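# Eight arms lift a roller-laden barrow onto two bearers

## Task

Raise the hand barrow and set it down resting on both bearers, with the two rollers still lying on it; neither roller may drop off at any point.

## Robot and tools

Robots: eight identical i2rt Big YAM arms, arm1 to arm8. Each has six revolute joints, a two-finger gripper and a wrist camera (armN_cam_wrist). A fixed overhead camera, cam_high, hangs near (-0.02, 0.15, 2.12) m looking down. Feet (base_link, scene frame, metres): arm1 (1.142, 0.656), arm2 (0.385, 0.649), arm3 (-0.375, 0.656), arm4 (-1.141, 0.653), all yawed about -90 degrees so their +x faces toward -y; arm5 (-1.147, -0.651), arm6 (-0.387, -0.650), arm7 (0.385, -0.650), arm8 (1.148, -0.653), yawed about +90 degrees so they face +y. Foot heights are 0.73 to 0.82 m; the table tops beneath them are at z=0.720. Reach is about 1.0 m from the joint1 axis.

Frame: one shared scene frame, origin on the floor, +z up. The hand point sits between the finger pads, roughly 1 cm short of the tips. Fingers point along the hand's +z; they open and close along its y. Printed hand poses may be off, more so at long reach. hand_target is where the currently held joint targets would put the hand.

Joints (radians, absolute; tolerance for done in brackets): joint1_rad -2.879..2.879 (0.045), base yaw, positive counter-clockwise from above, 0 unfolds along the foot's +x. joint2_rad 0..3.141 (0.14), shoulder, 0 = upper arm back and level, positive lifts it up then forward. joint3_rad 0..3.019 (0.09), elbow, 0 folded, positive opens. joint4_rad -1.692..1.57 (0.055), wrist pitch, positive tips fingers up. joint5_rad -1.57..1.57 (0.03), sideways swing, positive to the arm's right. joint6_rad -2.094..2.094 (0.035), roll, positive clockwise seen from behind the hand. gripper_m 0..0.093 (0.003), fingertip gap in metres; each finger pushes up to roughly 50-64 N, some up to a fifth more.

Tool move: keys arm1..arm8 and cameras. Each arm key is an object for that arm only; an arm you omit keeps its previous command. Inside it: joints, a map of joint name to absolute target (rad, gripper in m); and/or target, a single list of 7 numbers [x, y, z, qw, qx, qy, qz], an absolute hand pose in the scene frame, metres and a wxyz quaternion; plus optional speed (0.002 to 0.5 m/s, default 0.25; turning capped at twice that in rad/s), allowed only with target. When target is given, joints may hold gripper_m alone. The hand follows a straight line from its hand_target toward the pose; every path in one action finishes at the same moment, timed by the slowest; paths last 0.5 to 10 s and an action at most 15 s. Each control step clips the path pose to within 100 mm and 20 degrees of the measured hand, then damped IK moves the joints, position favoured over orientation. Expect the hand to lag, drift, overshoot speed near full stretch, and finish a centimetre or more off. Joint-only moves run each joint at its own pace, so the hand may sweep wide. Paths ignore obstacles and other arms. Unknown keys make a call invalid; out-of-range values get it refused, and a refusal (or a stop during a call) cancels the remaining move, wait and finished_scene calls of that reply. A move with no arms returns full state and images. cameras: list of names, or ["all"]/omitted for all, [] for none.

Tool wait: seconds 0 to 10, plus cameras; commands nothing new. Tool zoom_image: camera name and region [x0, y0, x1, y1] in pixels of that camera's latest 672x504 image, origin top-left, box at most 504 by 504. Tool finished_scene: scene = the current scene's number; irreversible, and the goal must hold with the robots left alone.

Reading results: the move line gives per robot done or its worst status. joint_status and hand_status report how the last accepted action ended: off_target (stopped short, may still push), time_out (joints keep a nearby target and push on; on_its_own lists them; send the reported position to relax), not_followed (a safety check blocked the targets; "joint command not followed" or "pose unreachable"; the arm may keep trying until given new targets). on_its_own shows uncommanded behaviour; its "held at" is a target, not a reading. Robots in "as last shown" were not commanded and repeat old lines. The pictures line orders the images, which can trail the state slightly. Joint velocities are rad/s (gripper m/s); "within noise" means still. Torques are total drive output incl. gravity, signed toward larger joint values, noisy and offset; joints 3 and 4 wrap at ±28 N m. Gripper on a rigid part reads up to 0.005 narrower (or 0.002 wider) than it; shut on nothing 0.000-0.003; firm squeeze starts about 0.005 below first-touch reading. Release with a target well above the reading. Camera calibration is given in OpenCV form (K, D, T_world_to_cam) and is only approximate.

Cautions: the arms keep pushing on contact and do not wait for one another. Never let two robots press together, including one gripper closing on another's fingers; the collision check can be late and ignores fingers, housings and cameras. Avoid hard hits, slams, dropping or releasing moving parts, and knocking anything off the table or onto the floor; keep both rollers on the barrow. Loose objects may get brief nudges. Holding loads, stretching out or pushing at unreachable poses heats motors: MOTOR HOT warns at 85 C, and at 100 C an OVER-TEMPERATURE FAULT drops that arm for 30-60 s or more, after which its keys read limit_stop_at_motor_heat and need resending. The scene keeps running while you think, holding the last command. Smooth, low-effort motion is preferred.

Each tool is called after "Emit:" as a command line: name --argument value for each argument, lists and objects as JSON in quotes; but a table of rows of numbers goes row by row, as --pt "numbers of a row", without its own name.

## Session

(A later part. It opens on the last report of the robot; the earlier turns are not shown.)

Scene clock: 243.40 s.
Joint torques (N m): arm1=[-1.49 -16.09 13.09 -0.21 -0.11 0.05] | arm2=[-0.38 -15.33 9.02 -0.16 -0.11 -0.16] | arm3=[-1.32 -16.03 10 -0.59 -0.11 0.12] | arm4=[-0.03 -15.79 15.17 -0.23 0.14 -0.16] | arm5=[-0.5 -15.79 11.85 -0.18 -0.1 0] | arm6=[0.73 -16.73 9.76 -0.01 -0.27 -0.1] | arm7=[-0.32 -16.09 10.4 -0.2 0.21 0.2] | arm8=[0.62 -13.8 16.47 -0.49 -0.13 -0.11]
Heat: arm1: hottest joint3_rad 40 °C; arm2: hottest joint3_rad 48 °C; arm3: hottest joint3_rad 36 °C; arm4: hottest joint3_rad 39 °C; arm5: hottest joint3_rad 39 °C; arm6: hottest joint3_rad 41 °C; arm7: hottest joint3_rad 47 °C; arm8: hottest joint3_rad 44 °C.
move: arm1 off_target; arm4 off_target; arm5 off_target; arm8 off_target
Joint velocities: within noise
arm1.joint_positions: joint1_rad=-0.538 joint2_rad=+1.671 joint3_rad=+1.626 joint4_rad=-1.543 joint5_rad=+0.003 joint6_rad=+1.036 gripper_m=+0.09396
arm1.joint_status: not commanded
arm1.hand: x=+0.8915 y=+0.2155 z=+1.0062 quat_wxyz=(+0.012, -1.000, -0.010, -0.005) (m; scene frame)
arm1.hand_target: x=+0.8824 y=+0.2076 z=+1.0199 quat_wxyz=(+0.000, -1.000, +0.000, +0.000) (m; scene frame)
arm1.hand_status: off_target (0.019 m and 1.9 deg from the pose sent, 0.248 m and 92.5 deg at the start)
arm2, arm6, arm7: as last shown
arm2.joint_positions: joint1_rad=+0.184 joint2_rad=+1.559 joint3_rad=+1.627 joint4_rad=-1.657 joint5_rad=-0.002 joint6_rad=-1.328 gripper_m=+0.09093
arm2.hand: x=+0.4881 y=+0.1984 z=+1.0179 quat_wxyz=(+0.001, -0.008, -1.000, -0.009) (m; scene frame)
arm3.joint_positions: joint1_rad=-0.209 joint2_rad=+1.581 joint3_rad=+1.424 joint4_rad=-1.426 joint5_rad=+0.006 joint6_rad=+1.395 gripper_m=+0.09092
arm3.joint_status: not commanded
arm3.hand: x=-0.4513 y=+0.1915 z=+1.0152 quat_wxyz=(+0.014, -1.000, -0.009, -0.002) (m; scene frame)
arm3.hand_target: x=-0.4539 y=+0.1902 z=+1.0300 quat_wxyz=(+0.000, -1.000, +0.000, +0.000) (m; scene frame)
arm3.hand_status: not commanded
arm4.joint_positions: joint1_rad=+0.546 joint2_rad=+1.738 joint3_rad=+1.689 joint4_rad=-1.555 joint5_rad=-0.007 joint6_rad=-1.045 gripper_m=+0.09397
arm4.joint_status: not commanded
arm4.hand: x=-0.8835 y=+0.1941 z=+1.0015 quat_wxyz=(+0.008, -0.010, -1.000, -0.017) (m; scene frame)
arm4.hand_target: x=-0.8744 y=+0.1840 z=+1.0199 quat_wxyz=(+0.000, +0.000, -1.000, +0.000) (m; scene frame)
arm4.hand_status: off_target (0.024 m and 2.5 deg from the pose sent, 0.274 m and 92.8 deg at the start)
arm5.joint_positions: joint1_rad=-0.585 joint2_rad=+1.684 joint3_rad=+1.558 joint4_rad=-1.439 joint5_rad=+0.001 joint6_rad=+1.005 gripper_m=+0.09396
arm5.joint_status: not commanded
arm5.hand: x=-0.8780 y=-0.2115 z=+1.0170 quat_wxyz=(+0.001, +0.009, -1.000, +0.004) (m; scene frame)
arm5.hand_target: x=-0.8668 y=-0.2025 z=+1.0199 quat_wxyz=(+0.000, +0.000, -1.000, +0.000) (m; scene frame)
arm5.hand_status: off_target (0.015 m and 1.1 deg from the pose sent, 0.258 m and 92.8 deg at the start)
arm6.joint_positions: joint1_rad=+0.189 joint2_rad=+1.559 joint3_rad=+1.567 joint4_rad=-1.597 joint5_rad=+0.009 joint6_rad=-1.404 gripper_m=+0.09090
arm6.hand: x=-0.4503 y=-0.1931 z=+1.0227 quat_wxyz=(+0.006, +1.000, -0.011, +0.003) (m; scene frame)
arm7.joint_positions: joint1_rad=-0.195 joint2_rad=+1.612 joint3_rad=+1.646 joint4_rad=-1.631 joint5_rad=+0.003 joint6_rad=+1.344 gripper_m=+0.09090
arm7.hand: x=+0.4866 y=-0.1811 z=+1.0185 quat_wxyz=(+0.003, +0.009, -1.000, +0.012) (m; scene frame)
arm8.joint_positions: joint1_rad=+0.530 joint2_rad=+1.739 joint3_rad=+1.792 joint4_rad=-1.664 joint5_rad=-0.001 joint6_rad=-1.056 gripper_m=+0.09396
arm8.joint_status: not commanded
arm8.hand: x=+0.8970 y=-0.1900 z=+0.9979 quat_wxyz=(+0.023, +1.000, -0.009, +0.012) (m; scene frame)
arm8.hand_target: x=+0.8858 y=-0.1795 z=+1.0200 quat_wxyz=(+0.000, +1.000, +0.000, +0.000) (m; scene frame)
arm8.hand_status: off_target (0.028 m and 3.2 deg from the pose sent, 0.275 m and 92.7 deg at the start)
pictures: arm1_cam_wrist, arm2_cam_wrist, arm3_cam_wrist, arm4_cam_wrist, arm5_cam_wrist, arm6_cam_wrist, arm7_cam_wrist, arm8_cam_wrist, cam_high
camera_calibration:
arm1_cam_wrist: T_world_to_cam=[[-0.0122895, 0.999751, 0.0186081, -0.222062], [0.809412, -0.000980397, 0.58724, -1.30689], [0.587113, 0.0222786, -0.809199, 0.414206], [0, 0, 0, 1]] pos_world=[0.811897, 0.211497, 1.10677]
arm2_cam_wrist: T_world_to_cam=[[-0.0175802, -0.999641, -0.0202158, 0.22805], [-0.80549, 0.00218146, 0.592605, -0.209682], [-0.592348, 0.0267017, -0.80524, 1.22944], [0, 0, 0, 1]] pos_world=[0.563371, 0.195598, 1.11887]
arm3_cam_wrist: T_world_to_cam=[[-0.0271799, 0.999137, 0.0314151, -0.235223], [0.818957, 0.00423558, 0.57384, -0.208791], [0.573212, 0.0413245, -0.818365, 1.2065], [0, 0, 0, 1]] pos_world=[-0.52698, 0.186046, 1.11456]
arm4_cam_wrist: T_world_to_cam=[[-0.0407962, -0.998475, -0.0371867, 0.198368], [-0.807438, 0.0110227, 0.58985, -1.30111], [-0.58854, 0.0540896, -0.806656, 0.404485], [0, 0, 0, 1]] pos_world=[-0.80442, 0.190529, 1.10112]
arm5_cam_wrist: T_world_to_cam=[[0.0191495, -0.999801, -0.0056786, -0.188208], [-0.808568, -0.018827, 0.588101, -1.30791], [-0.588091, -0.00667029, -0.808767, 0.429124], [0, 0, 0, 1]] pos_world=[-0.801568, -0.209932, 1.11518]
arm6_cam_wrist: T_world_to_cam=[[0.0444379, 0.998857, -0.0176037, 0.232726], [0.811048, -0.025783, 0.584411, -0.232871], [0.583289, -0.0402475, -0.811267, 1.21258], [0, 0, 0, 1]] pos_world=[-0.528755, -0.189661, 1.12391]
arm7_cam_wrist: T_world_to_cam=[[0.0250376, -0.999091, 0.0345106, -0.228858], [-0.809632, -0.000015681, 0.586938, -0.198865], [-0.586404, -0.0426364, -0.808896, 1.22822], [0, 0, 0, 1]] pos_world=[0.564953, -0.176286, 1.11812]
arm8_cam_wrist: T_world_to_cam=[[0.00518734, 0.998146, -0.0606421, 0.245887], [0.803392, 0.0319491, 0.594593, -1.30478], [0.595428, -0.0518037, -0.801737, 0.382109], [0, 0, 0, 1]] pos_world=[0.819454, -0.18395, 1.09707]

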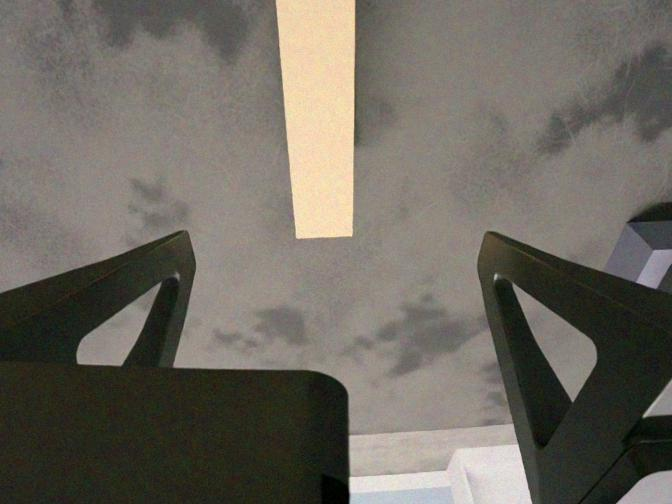

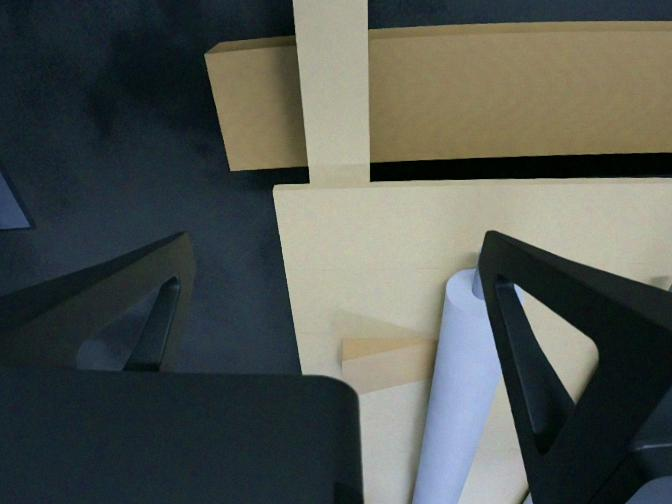

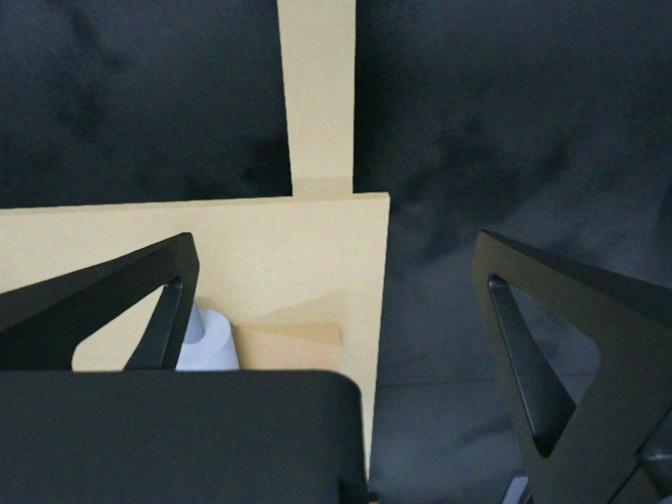

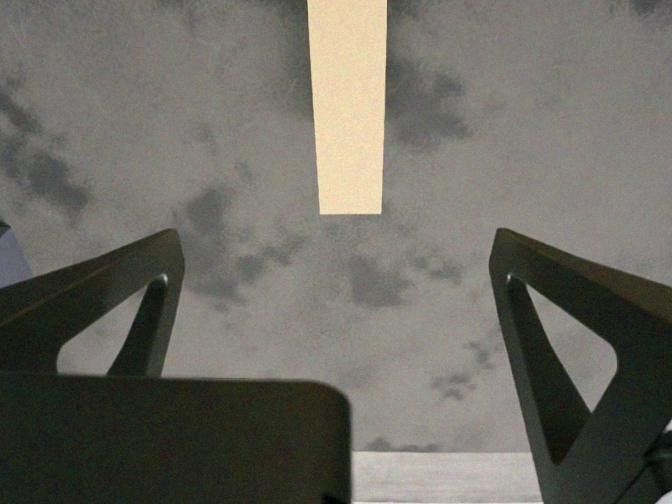

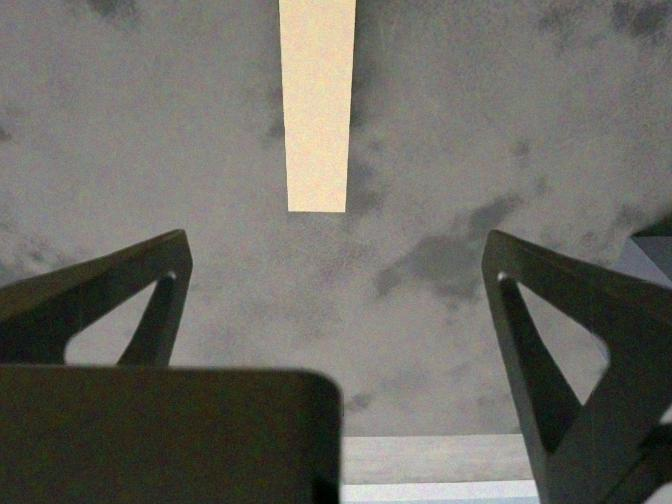

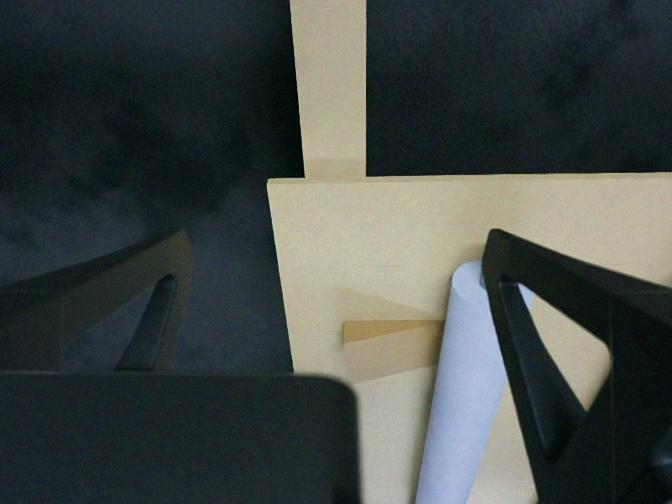

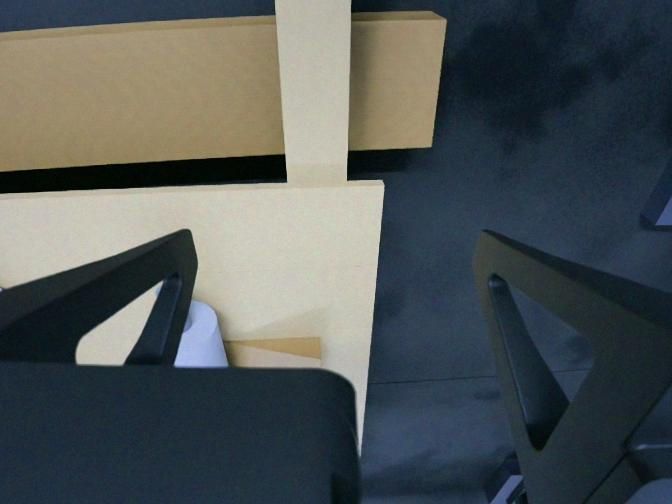

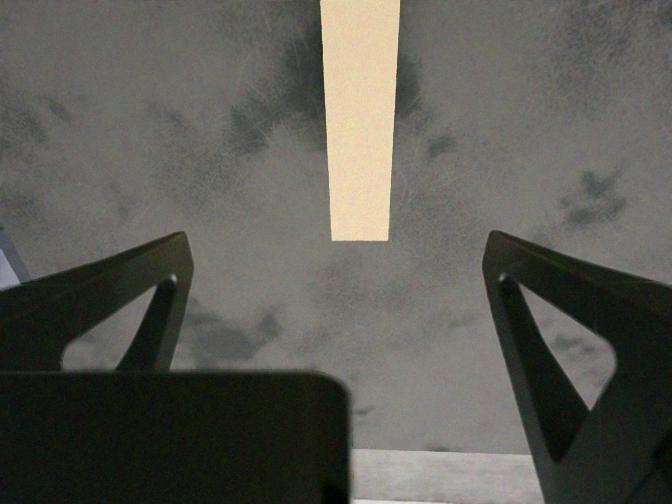

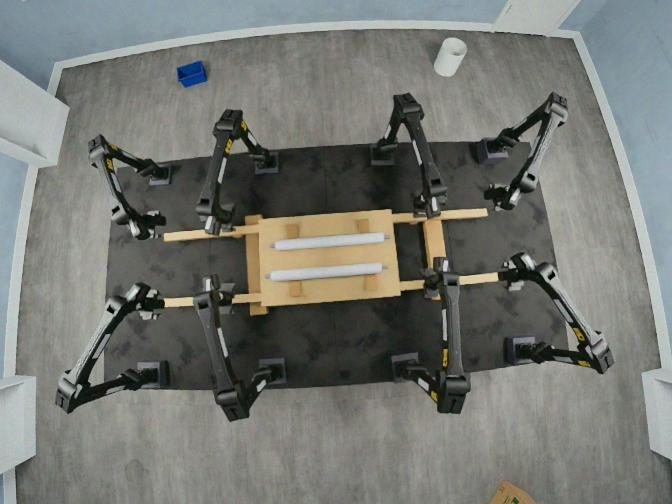

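Emit:
move --arm1 '{"target":[0.882,0.203,0.91,0,1,0,0],"speed":0.08}' --arm2 '{"target":[0.490,0.202,0.91,0,0,1,0],"speed":0.08}' --arm3 '{"target":[-0.454,0.187,0.91,0,1,0,0],"speed":0.08}' --arm4 '{"target":[-0.874,0.192,0.91,0,0,1,0],"speed":0.08}' --arm5 '{"target":[-0.8665,-0.192,0.91,0,0,1,0],"speed":0.08}' --arm6 '{"target":[-0.4536,-0.201,0.91,0,1,0,0],"speed":0.08}' --arm7 '{"target":[0.489,-0.174,0.91,0,0,1,0],"speed":0.08}' --arm8 '{"target":[0.885,-0.175,0.91,0,1,0,0],"speed":0.08}'

Scene clock: 258.67 s.
Joint torques (N m): arm1=[-1.08 -16.67 8.42 1.03 -0.1 0.04] | arm2=[-0.26 -13.86 7.04 0.87 -0.11 -0.15] | arm3=[-1.32 -13.04 8.09 0.01 -0.11 0.12] | arm4=[0.09 -15.97 8.83 0.88 0.14 -0.04] | arm5=[0.15 -16.85 7.28 0.61 -0.09 -0.01] | arm6=[0.85 -13.16 9.16 0.57 -0.28 -0.1] | arm7=[-0.15 -13.74 9.1 0.49 0.21 0.22] | arm8=[0.38 -14.21 10.09 0.31 -0.13 -0.08]
Heat: arm1: hottest joint3_rad 40 °C; arm2: hottest joint3_rad 46 °C; arm3: hottest joint3_rad 36 °C; arm4: hottest joint3_rad 40 °C; arm5: hottest joint3_rad 41 °C; arm6: hottest joint3_rad 40 °C; arm7: hottest joint3_rad 47 °C; arm8: hottest joint3_rad 45 °C.
move: arm1 done; arm2 done; arm3 done; arm4 done; arm5 off_target; arm6 done; arm7 done; arm8 done
Joint velocities: within noise
arm1.joint_positions: joint1_rad=-0.538 joint2_rad=+1.727 joint3_rad=+1.456 joint4_rad=-1.296 joint5_rad=+0.003 joint6_rad=+1.040 gripper_m=+0.09396
arm1.joint_status: not commanded
arm1.hand: x=+0.8857 y=+0.2055 z=+0.9148 quat_wxyz=(+0.003, -1.000, -0.008, +0.001) (m; scene frame)
arm1.hand_target: x=+0.8821 y=+0.2030 z=+0.9101 quat_wxyz=(+0.000, -1.000, +0.000, +0.000) (m; scene frame)
arm1.hand_status: done (0.007 m and 0.9 deg from the pose sent, 0.098 m and 1.9 deg at the start)
arm2.joint_positions: joint1_rad=+0.184 joint2_rad=+1.558 joint3_rad=+1.352 joint4_rad=-1.369 joint5_rad=-0.002 joint6_rad=-1.328 gripper_m=+0.09093
arm2.joint_status: not commanded
arm2.hand: x=+0.4871 y=+0.2026 z=+0.9134 quat_wxyz=(+0.000, -0.008, -1.000, -0.003) (m; scene frame)
arm2.hand_target: x=+0.4899 y=+0.2020 z=+0.9100 quat_wxyz=(+0.000, +0.000, -1.000, +0.000) (m; scene frame)
arm2.hand_status: done (0.005 m and 1.0 deg from the pose sent, 0.108 m and 1.4 deg at the start)
arm3.joint_positions: joint1_rad=-0.209 joint2_rad=+1.642 joint3_rad=+1.230 joint4_rad=-1.136 joint5_rad=+0.006 joint6_rad=+1.395 gripper_m=+0.09092
arm3.joint_status: not commanded
arm3.hand: x=-0.4513 y=+0.1889 z=+0.9168 quat_wxyz=(-0.003, -1.000, -0.009, +0.001) (m; scene frame)
arm3.hand_target: x=-0.4539 y=+0.1871 z=+0.9101 quat_wxyz=(+0.000, -1.000, +0.000, +0.000) (m; scene frame)
arm3.hand_status: done (0.008 m and 1.1 deg from the pose sent, 0.105 m and 1.9 deg at the start)
arm4.joint_positions: joint1_rad=+0.554 joint2_rad=+1.764 joint3_rad=+1.497 joint4_rad=-1.300 joint5_rad=-0.007 joint6_rad=-1.045 gripper_m=+0.09397
arm4.joint_status: not commanded
arm4.hand: x=-0.8778 y=+0.1916 z=+0.9160 quat_wxyz=(-0.001, -0.005, -1.000, -0.001) (m; scene frame)
arm4.hand_target: x=-0.8740 y=+0.1921 z=+0.9101 quat_wxyz=(+0.000, +0.000, -1.000, +0.000) (m; scene frame)
arm4.hand_status: done (0.007 m and 0.6 deg from the pose sent, 0.092 m and 2.4 deg at the start)
arm5.joint_positions: joint1_rad=-0.585 joint2_rad=+1.779 joint3_rad=+1.443 joint4_rad=-1.198 joint5_rad=+0.001 joint6_rad=+1.015 gripper_m=+0.09396
arm5.joint_status: not commanded
arm5.hand: x=-0.8659 y=-0.1919 z=+0.9274 quat_wxyz=(-0.008, +0.004, -1.000, -0.010) (m; scene frame)
arm5.hand_target: x=-0.8667 y=-0.1923 z=+0.9103 quat_wxyz=(+0.000, +0.000, -1.000, +0.000) (m; scene frame)
arm5.hand_status: off_target (0.017 m and 1.5 deg from the pose sent, 0.109 m and 1.1 deg at the start)
arm6.joint_positions: joint1_rad=+0.190 joint2_rad=+1.554 joint3_rad=+1.283 joint4_rad=-1.296 joint5_rad=+0.009 joint6_rad=-1.404 gripper_m=+0.09090
arm6.joint_status: not commanded
arm6.hand: x=-0.4495 y=-0.2030 z=+0.9178 quat_wxyz=(-0.005, +1.000, -0.011, +0.001) (m; scene frame)
arm6.hand_target: x=-0.4536 y=-0.2012 z=+0.9100 quat_wxyz=(+0.000, +1.000, +0.000, +0.000) (m; scene frame)
arm6.hand_status: done (0.009 m and 1.4 deg from the pose sent, 0.113 m and 1.5 deg at the start)
arm7.joint_positions: joint1_rad=-0.195 joint2_rad=+1.629 joint3_rad=+1.402 joint4_rad=-1.342 joint5_rad=+0.003 joint6_rad=+1.346 gripper_m=+0.09090
arm7.joint_status: not commanded
arm7.hand: x=+0.4870 y=-0.1771 z=+0.9180 quat_wxyz=(+0.000, +0.008, -1.000, -0.002) (m; scene frame)
arm7.hand_target: x=+0.4889 y=-0.1742 z=+0.9100 quat_wxyz=(+0.000, +0.000, -1.000, +0.000) (m; scene frame)
arm7.hand_status: done (0.009 m and 0.9 deg from the pose sent, 0.109 m and 1.7 deg at the start)
arm8.joint_positions: joint1_rad=+0.530 joint2_rad=+1.765 joint3_rad=+1.608 joint4_rad=-1.403 joint5_rad=-0.001 joint6_rad=-1.059 gripper_m=+0.09396
arm8.joint_status: not commanded
arm8.hand: x=+0.8890 y=-0.1753 z=+0.9142 quat_wxyz=(+0.001, +1.000, -0.007, +0.000) (m; scene frame)
arm8.hand_target: x=+0.8850 y=-0.1751 z=+0.9100 quat_wxyz=(+0.000, +1.000, +0.000, +0.000) (m; scene frame)
arm8.hand_status: done (0.006 m and 0.9 deg from the pose sent, 0.090 m and 3.2 deg at the start)
pictures: arm1_cam_wrist, arm2_cam_wrist, arm3_cam_wrist, arm4_cam_wrist, arm5_cam_wrist, arm6_cam_wrist, arm7_cam_wrist, arm8_cam_wrist, cam_high
camera_calibration:
arm1_cam_wrist: T_world_to_cam=[[-0.00796105, 0.999968, -0.000252466, -0.197058], [0.815708, 0.00664014, 0.578425, -1.24751], [0.578409, 0.00439894, -0.815735, 0.361196], [0, 0, 0, 1]] pos_world=[0.80712, 0.203746, 1.01618]
arm2_cam_wrist: T_world_to_cam=[[-0.0175145, -0.999815, -0.00794531, 0.218889], [-0.807191, 0.00944986, 0.590215, -0.147071], [-0.590031, 0.0167507, -0.807207, 1.14731], [0, 0, 0, 1]] pos_world=[0.562066, 0.201021, 1.01466]
arm3_cam_wrist: T_world_to_cam=[[-0.026648, 0.999642, -0.0023248, -0.198541], [0.822059, 0.0232372, 0.568927, -0.150056], [0.568778, 0.0132497, -0.822384, 1.13303], [0, 0, 0, 1]] pos_world=[-0.52638, 0.186945, 1.0167]
arm4_cam_wrist: T_world_to_cam=[[-0.0318802, -0.999479, -0.00511998, 0.171486], [-0.818028, 0.0231484, 0.574713, -1.24378], [-0.574295, 0.0225102, -0.818339, 0.368303], [0, 0, 0, 1]] pos_world=[-0.800465, 0.191898, 1.01709]
arm5_cam_wrist: T_world_to_cam=[[0.00917761, -0.999398, -0.0334605, -0.152064], [-0.818673, -0.0267237, 0.573637, -1.24201], [-0.574186, 0.0221286, -0.818426, 0.390377], [0, 0, 0, 1]] pos_world=[-0.791254, -0.193802, 1.02687]
arm6_cam_wrist: T_world_to_cam=[[0.0441275, 0.999018, 0.00409749, 0.220816], [0.812908, -0.0382904, 0.581131, -0.171221], [0.580717, -0.022313, -0.813799, 1.13152], [0, 0, 0, 1]] pos_world=[-0.527649, -0.201907, 1.01942]
arm7_cam_wrist: T_world_to_cam=[[0.0225357, -0.999721, 0.0070343, -0.195153], [-0.813085, -0.0142337, 0.581971, -0.135842], [-0.581708, -0.0188346, -0.813179, 1.15316], [0, 0, 0, 1]] pos_world=[0.56475, -0.175313, 1.01816]
arm8_cam_wrist: T_world_to_cam=[[0.00124264, 0.999874, -0.0158396, 0.189049], [0.817628, 0.00810371, 0.57569, -1.24865], [0.575745, -0.0136663, -0.817515, 0.35904], [0, 0, 0, 1]] pos_world=[0.813983, -0.174, 1.01535]

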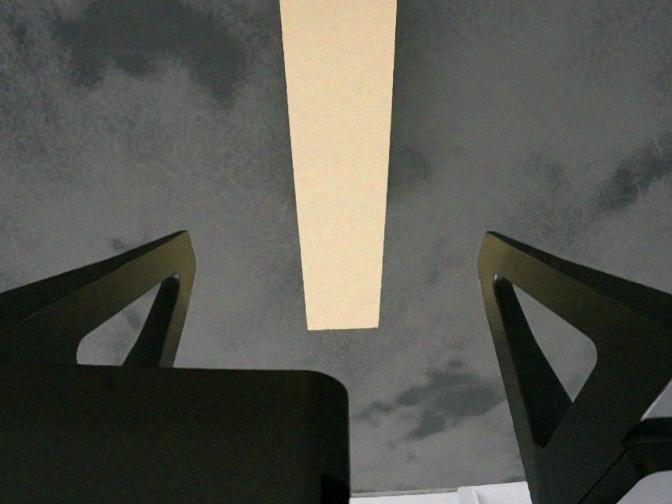

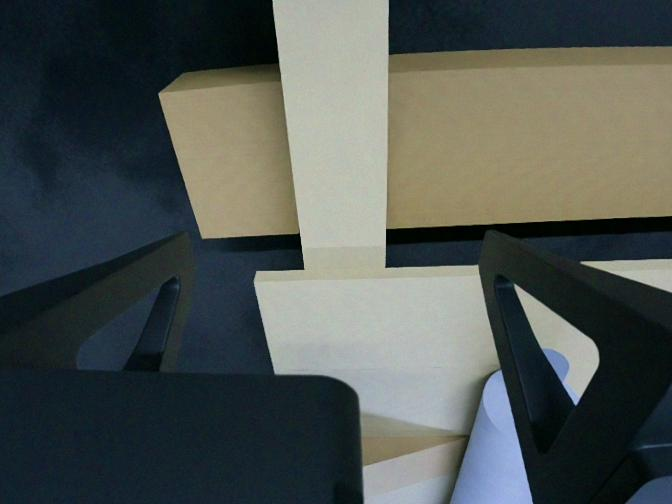

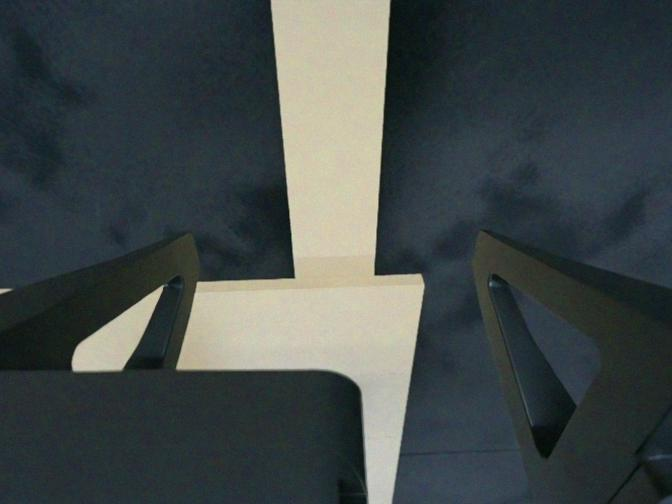

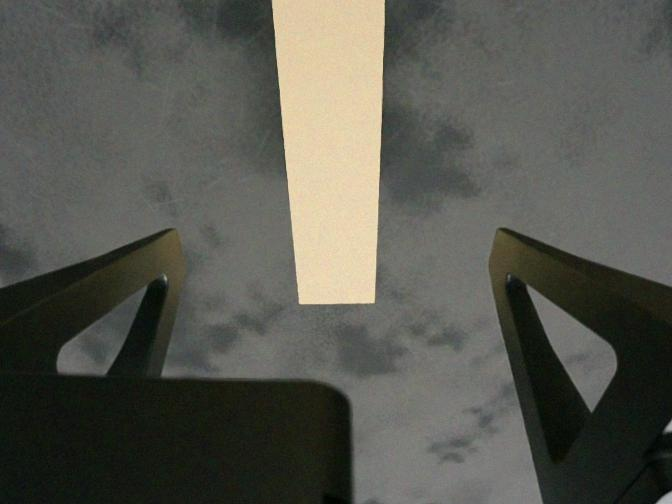

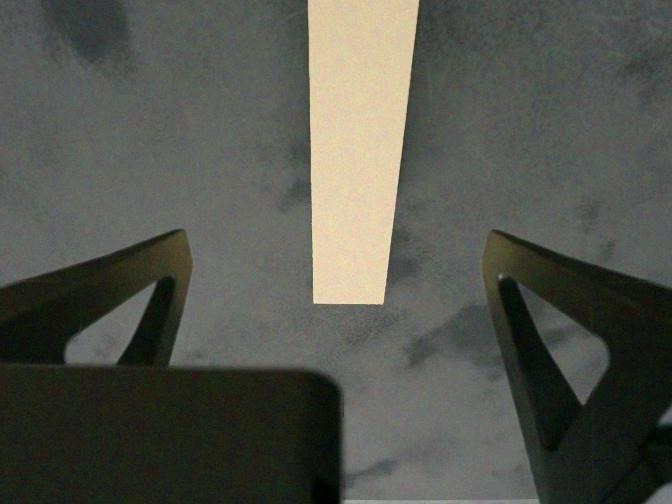

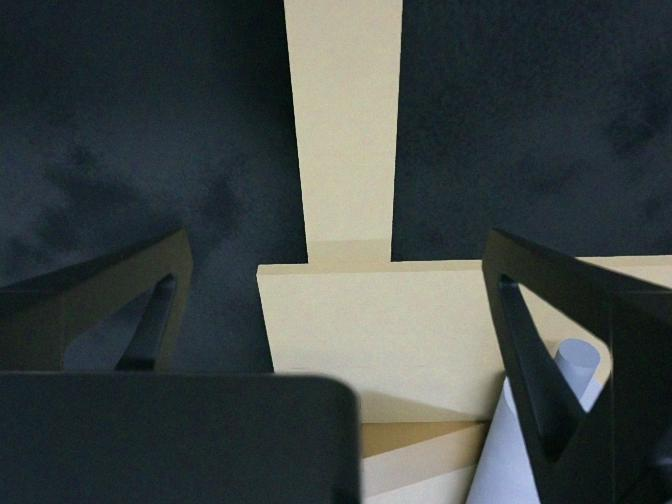

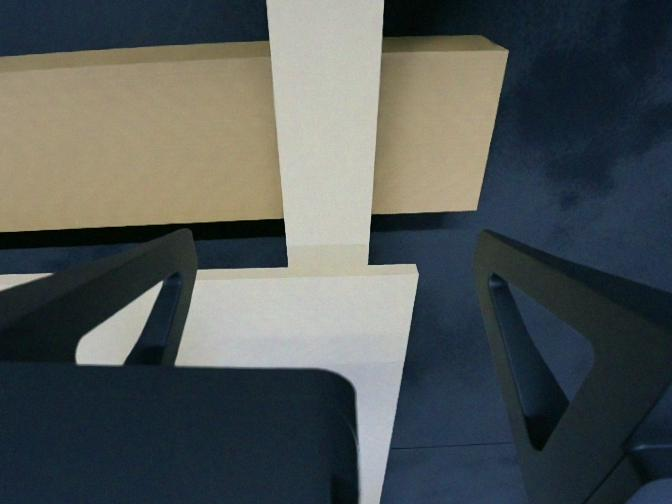

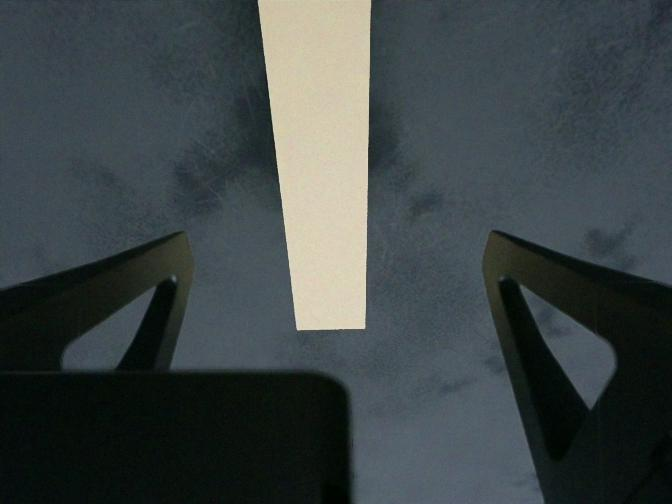

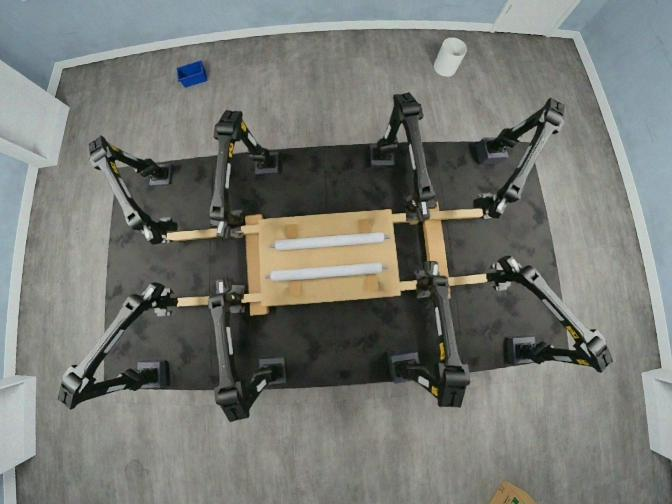

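Emit:
move --arm1 '{"target":[0.882,0.206,0.84,0,1,0,0],"speed":0.05}' --arm2 '{"target":[0.490,0.199,0.84,0,0,1,0],"speed":0.05}' --arm3 '{"target":[-0.454,0.187,0.84,0,1,0,0],"speed":0.05}' --arm4 '{"target":[-0.874,0.198,0.84,0,0,1,0],"speed":0.05}' --arm5 '{"target":[-0.8665,-0.198,0.84,0,0,1,0],"speed":0.05}' --arm6 '{"target":[-0.4536,-0.196,0.84,0,1,0,0],"speed":0.05}' --arm7 '{"target":[0.489,-0.173,0.84,0,0,1,0],"speed":0.05}' --arm8 '{"target":[0.885,-0.181,0.84,0,1,0,0],"speed":0.05}'

Scene clock: 267.60 s.
Joint torques (N m): arm1=[-1.32 -16.79 7.73 1.01 -0.11 0.04] | arm2=[-0.38 -13.45 6.74 0.79 -0.11 -0.16] | arm3=[-1.38 -13.39 7.21 0.08 -0.1 0.11] | arm4=[0.03 -15.97 8.23 0.91 0.14 0.02] | arm5=[-0.26 -16.73 6.6 0.68 -0.09 -0.06] | arm6=[0.56 -13.74 8.66 0.57 -0.28 -0.1] | arm7=[-0.15 -13.45 8.59 0.38 0.22 0.21] | arm8=[0.73 -14.1 9.59 0.44 -0.13 -0.02]
Heat: arm1: hottest joint3_rad 39 °C; arm2: hottest joint3_rad 45 °C; arm3: hottest joint3_rad 35 °C; arm4: hottest joint3_rad 40 °C; arm5: hottest joint3_rad 39 °C; arm6: hottest joint3_rad 40 °C; arm7: hottest joint3_rad 46 °C; arm8: hottest joint3_rad 44 °C.
move: arm1 done; arm2 done; arm3 done; arm4 done; arm5 off_target; arm6 done; arm7 done; arm8 done
Joint velocities: within noise
arm1.joint_positions: joint1_rad=-0.538 joint2_rad=+1.785 joint3_rad=+1.344 joint4_rad=-1.123 joint5_rad=+0.003 joint6_rad=+1.040 gripper_m=+0.09396
arm1.joint_status: not commanded
arm1.hand: x=+0.8864 y=+0.2068 z=+0.8458 quat_wxyz=(+0.002, -1.000, -0.007, +0.001) (m; scene frame)
arm1.hand_target: x=+0.8821 y=+0.2060 z=+0.8401 quat_wxyz=(+0.000, -1.000, +0.000, +0.000) (m; scene frame)
arm1.hand_status: done (0.007 m and 0.9 deg from the pose sent, 0.075 m and 0.9 deg at the start)
arm2.joint_positions: joint1_rad=+0.184 joint2_rad=+1.612 joint3_rad=+1.234 joint4_rad=-1.190 joint5_rad=-0.002 joint6_rad=-1.328 gripper_m=+0.09093
arm2.joint_status: not commanded
arm2.hand: x=+0.4878 y=+0.1994 z=+0.8466 quat_wxyz=(-0.001, -0.008, -1.000, +0.001) (m; scene frame)
arm2.hand_target: x=+0.4899 y=+0.1990 z=+0.8401 quat_wxyz=(+0.000, +0.000, -1.000, +0.000) (m; scene frame)
arm2.hand_status: done (0.007 m and 1.0 deg from the pose sent, 0.074 m and 1.0 deg at the start)
arm3.joint_positions: joint1_rad=-0.209 joint2_rad=+1.735 joint3_rad=+1.147 joint4_rad=-0.959 joint5_rad=+0.006 joint6_rad=+1.395 gripper_m=+0.09092
arm3.joint_status: not commanded
arm3.hand: x=-0.4513 y=+0.1874 z=+0.8478 quat_wxyz=(-0.004, -1.000, -0.009, +0.001) (m; scene frame)
arm3.hand_target: x=-0.4539 y=+0.1871 z=+0.8401 quat_wxyz=(+0.000, -1.000, +0.000, +0.000) (m; scene frame)
arm3.hand_status: done (0.008 m and 1.1 deg from the pose sent, 0.077 m and 1.1 deg at the start)
arm4.joint_positions: joint1_rad=+0.561 joint2_rad=+1.816 joint3_rad=+1.377 joint4_rad=-1.126 joint5_rad=-0.007 joint6_rad=-1.045 gripper_m=+0.09397
arm4.joint_status: not commanded
arm4.hand: x=-0.8773 y=+0.1967 z=+0.8467 quat_wxyz=(-0.001, -0.002, -1.000, +0.000) (m; scene frame)
arm4.hand_target: x=-0.8741 y=+0.1981 z=+0.8401 quat_wxyz=(+0.000, +0.000, -1.000, +0.000) (m; scene frame)
arm4.hand_status: done (0.008 m and 0.3 deg from the pose sent, 0.076 m and 0.6 deg at the start)
arm5.joint_positions: joint1_rad=-0.585 joint2_rad=+1.846 joint3_rad=+1.344 joint4_rad=-1.028 joint5_rad=+0.001 joint6_rad=+1.015 gripper_m=+0.09396
arm5.joint_status: not commanded
arm5.hand: x=-0.8671 y=-0.1940 z=+0.8584 quat_wxyz=(-0.008, +0.004, -1.000, -0.011) (m; scene frame)
arm5.hand_target: x=-0.8668 y=-0.1984 z=+0.8405 quat_wxyz=(+0.000, +0.000, -1.000, +0.000) (m; scene frame)
arm5.hand_status: off_target (0.019 m and 1.6 deg from the pose sent, 0.088 m and 1.5 deg at the start)
arm6.joint_positions: joint1_rad=+0.190 joint2_rad=+1.633 joint3_rad=+1.183 joint4_rad=-1.118 joint5_rad=+0.009 joint6_rad=-1.406 gripper_m=+0.09090
arm6.joint_status: not commanded
arm6.hand: x=-0.4507 y=-0.1972 z=+0.8480 quat_wxyz=(-0.004, +1.000, -0.010, +0.001) (m; scene frame)
arm6.hand_target: x=-0.4536 y=-0.1962 z=+0.8400 quat_wxyz=(+0.000, +1.000, +0.000, +0.000) (m; scene frame)
arm6.hand_status: done (0.009 m and 1.3 deg from the pose sent, 0.078 m and 1.4 deg at the start)
arm7.joint_positions: joint1_rad=-0.195 joint2_rad=+1.688 joint3_rad=+1.288 joint4_rad=-1.166 joint5_rad=+0.003 joint6_rad=+1.347 gripper_m=+0.09090
arm7.joint_status: not commanded
arm7.hand: x=+0.4873 y=-0.1745 z=+0.8493 quat_wxyz=(+0.000, +0.008, -1.000, -0.004) (m; scene frame)
arm7.hand_target: x=+0.4889 y=-0.1732 z=+0.8401 quat_wxyz=(+0.000, +0.000, -1.000, +0.000) (m; scene frame)
arm7.hand_status: done (0.010 m and 1.0 deg from the pose sent, 0.078 m and 0.9 deg at the start)
arm8.joint_positions: joint1_rad=+0.531 joint2_rad=+1.798 joint3_rad=+1.468 joint4_rad=-1.227 joint5_rad=-0.001 joint6_rad=-1.059 gripper_m=+0.09396
arm8.joint_status: not commanded
arm8.hand: x=+0.8904 y=-0.1796 z=+0.8453 quat_wxyz=(+0.000, +1.000, -0.006, -0.001) (m; scene frame)
arm8.hand_target: x=+0.8851 y=-0.1810 z=+0.8402 quat_wxyz=(+0.000, +1.000, +0.000, +0.000) (m; scene frame)
arm8.hand_status: done (0.008 m and 0.8 deg from the pose sent, 0.074 m and 0.9 deg at the start)
pictures: arm1_cam_wrist, arm2_cam_wrist, arm3_cam_wrist, arm4_cam_wrist, arm5_cam_wrist, arm6_cam_wrist, arm7_cam_wrist, arm8_cam_wrist, cam_high
camera_calibration:
arm1_cam_wrist: T_world_to_cam=[[-0.00755515, 0.999969, -0.00217091, -0.197184], [0.816364, 0.00742166, 0.57749, -1.20813], [0.577488, 0.00259077, -0.816395, 0.306262], [0, 0, 0, 1]] pos_world=[0.807923, 0.205351, 0.947287]
arm2_cam_wrist: T_world_to_cam=[[-0.0175078, -0.999846, -0.000953034, 0.209156], [-0.808122, 0.0135893, 0.588858, -0.106287], [-0.588755, 0.0110798, -0.808236, 1.09518], [0, 0, 0, 1]] pos_world=[0.562563, 0.198434, 0.947954]
arm3_cam_wrist: T_world_to_cam=[[-0.0266624, 0.999634, -0.00453489, -0.195211], [0.822261, 0.0245109, 0.568583, -0.110655], [0.568486, 0.0114309, -0.822614, 1.07665], [0, 0, 0, 1]] pos_world=[-0.52628, 0.185545, 0.947701]
arm4_cam_wrist: T_world_to_cam=[[-0.025779, -0.99966, -0.00388425, 0.180596], [-0.818623, 0.01888, 0.574021, -1.2028], [-0.573753, 0.0179774, -0.818831, 0.313564], [0, 0, 0, 1]] pos_world=[-0.800075, 0.197607, 0.94789]
arm5_cam_wrist: T_world_to_cam=[[0.00884261, -0.999335, -0.0353809, -0.155167], [-0.819391, -0.0275221, 0.572574, -1.20332], [-0.573167, 0.0239277, -0.819089, 0.33509], [0, 0, 0, 1]] pos_world=[-0.792552, -0.1962, 0.957967]
arm6_cam_wrist: T_world_to_cam=[[0.0426438, 0.999083, 0.00375931, 0.214912], [0.812924, -0.0368849, 0.5812, -0.129183], [0.580806, -0.0217285, -0.813752, 1.07557], [0, 0, 0, 1]] pos_world=[-0.528849, -0.196109, 0.949524]
arm7_cam_wrist: T_world_to_cam=[[0.0221365, -0.999746, 0.00412215, -0.189393], [-0.813424, -0.0156135, 0.581462, -0.0952901], [-0.58125, -0.0162246, -0.813563, 1.0981], [0, 0, 0, 1]] pos_world=[0.56495, -0.173016, 0.94956]
arm8_cam_wrist: T_world_to_cam=[[-0.000664497, 0.999904, -0.0138731, 0.192356], [0.818237, 0.00851905, 0.574818, -1.20975], [0.57488, -0.0109695, -0.818164, 0.303724], [0, 0, 0, 1]] pos_world=[0.815384, -0.1787, 0.946549]

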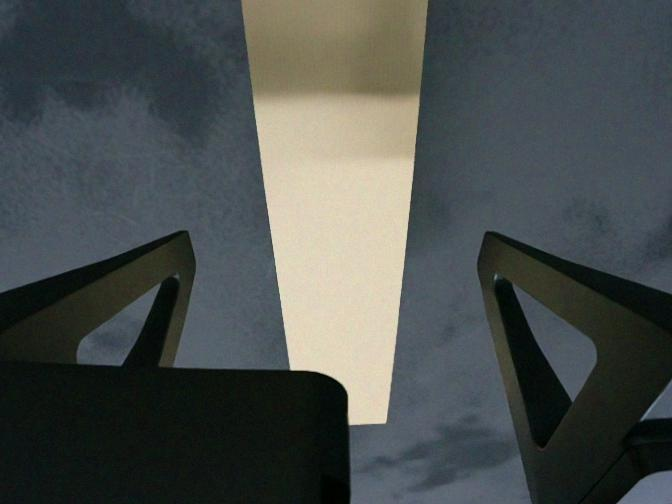

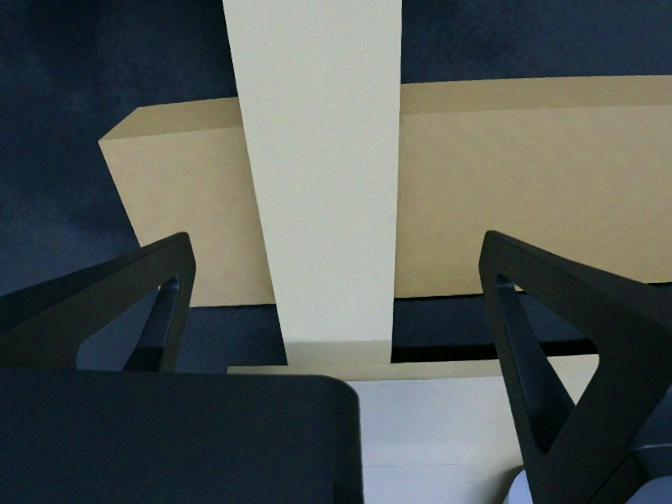

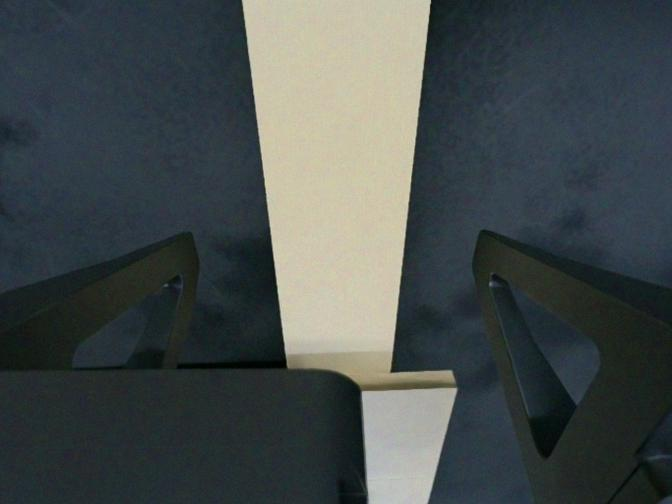

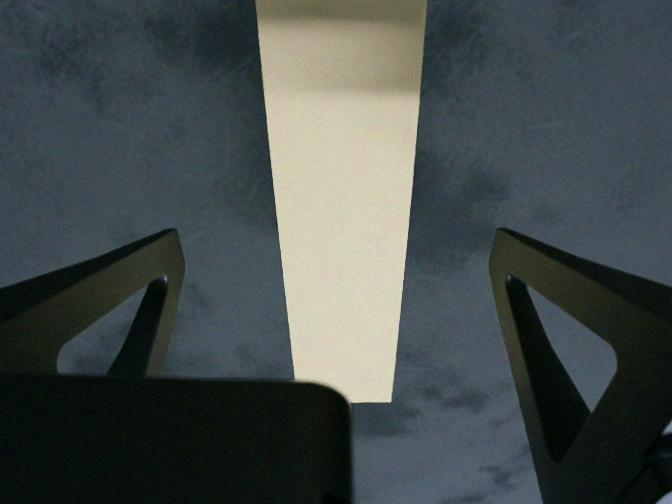

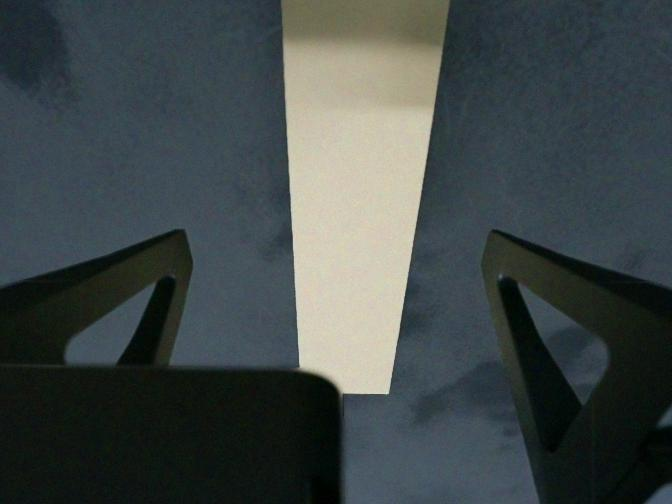

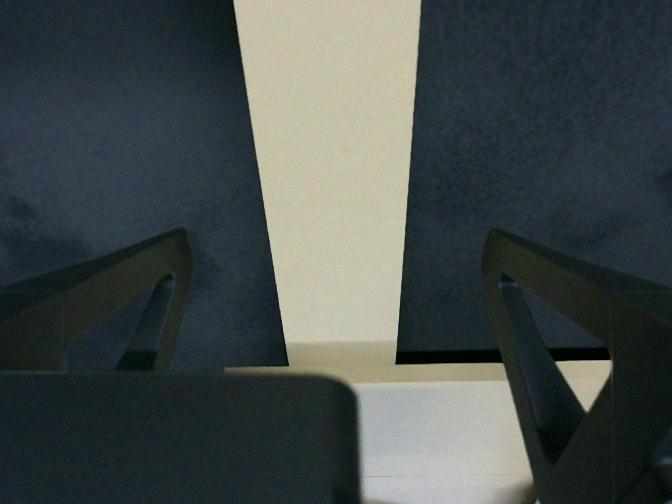

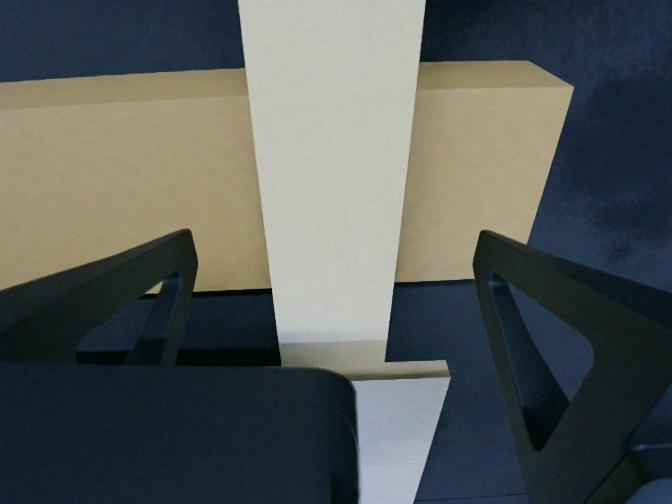

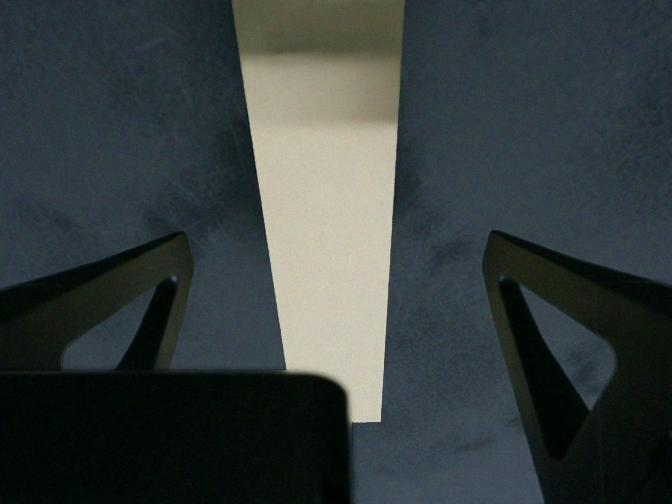

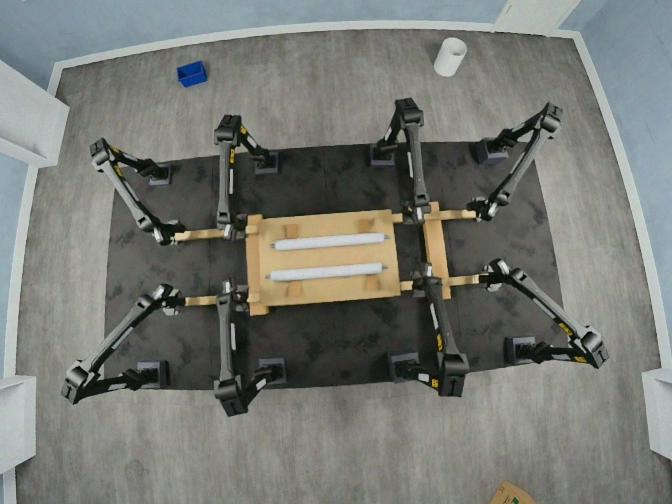

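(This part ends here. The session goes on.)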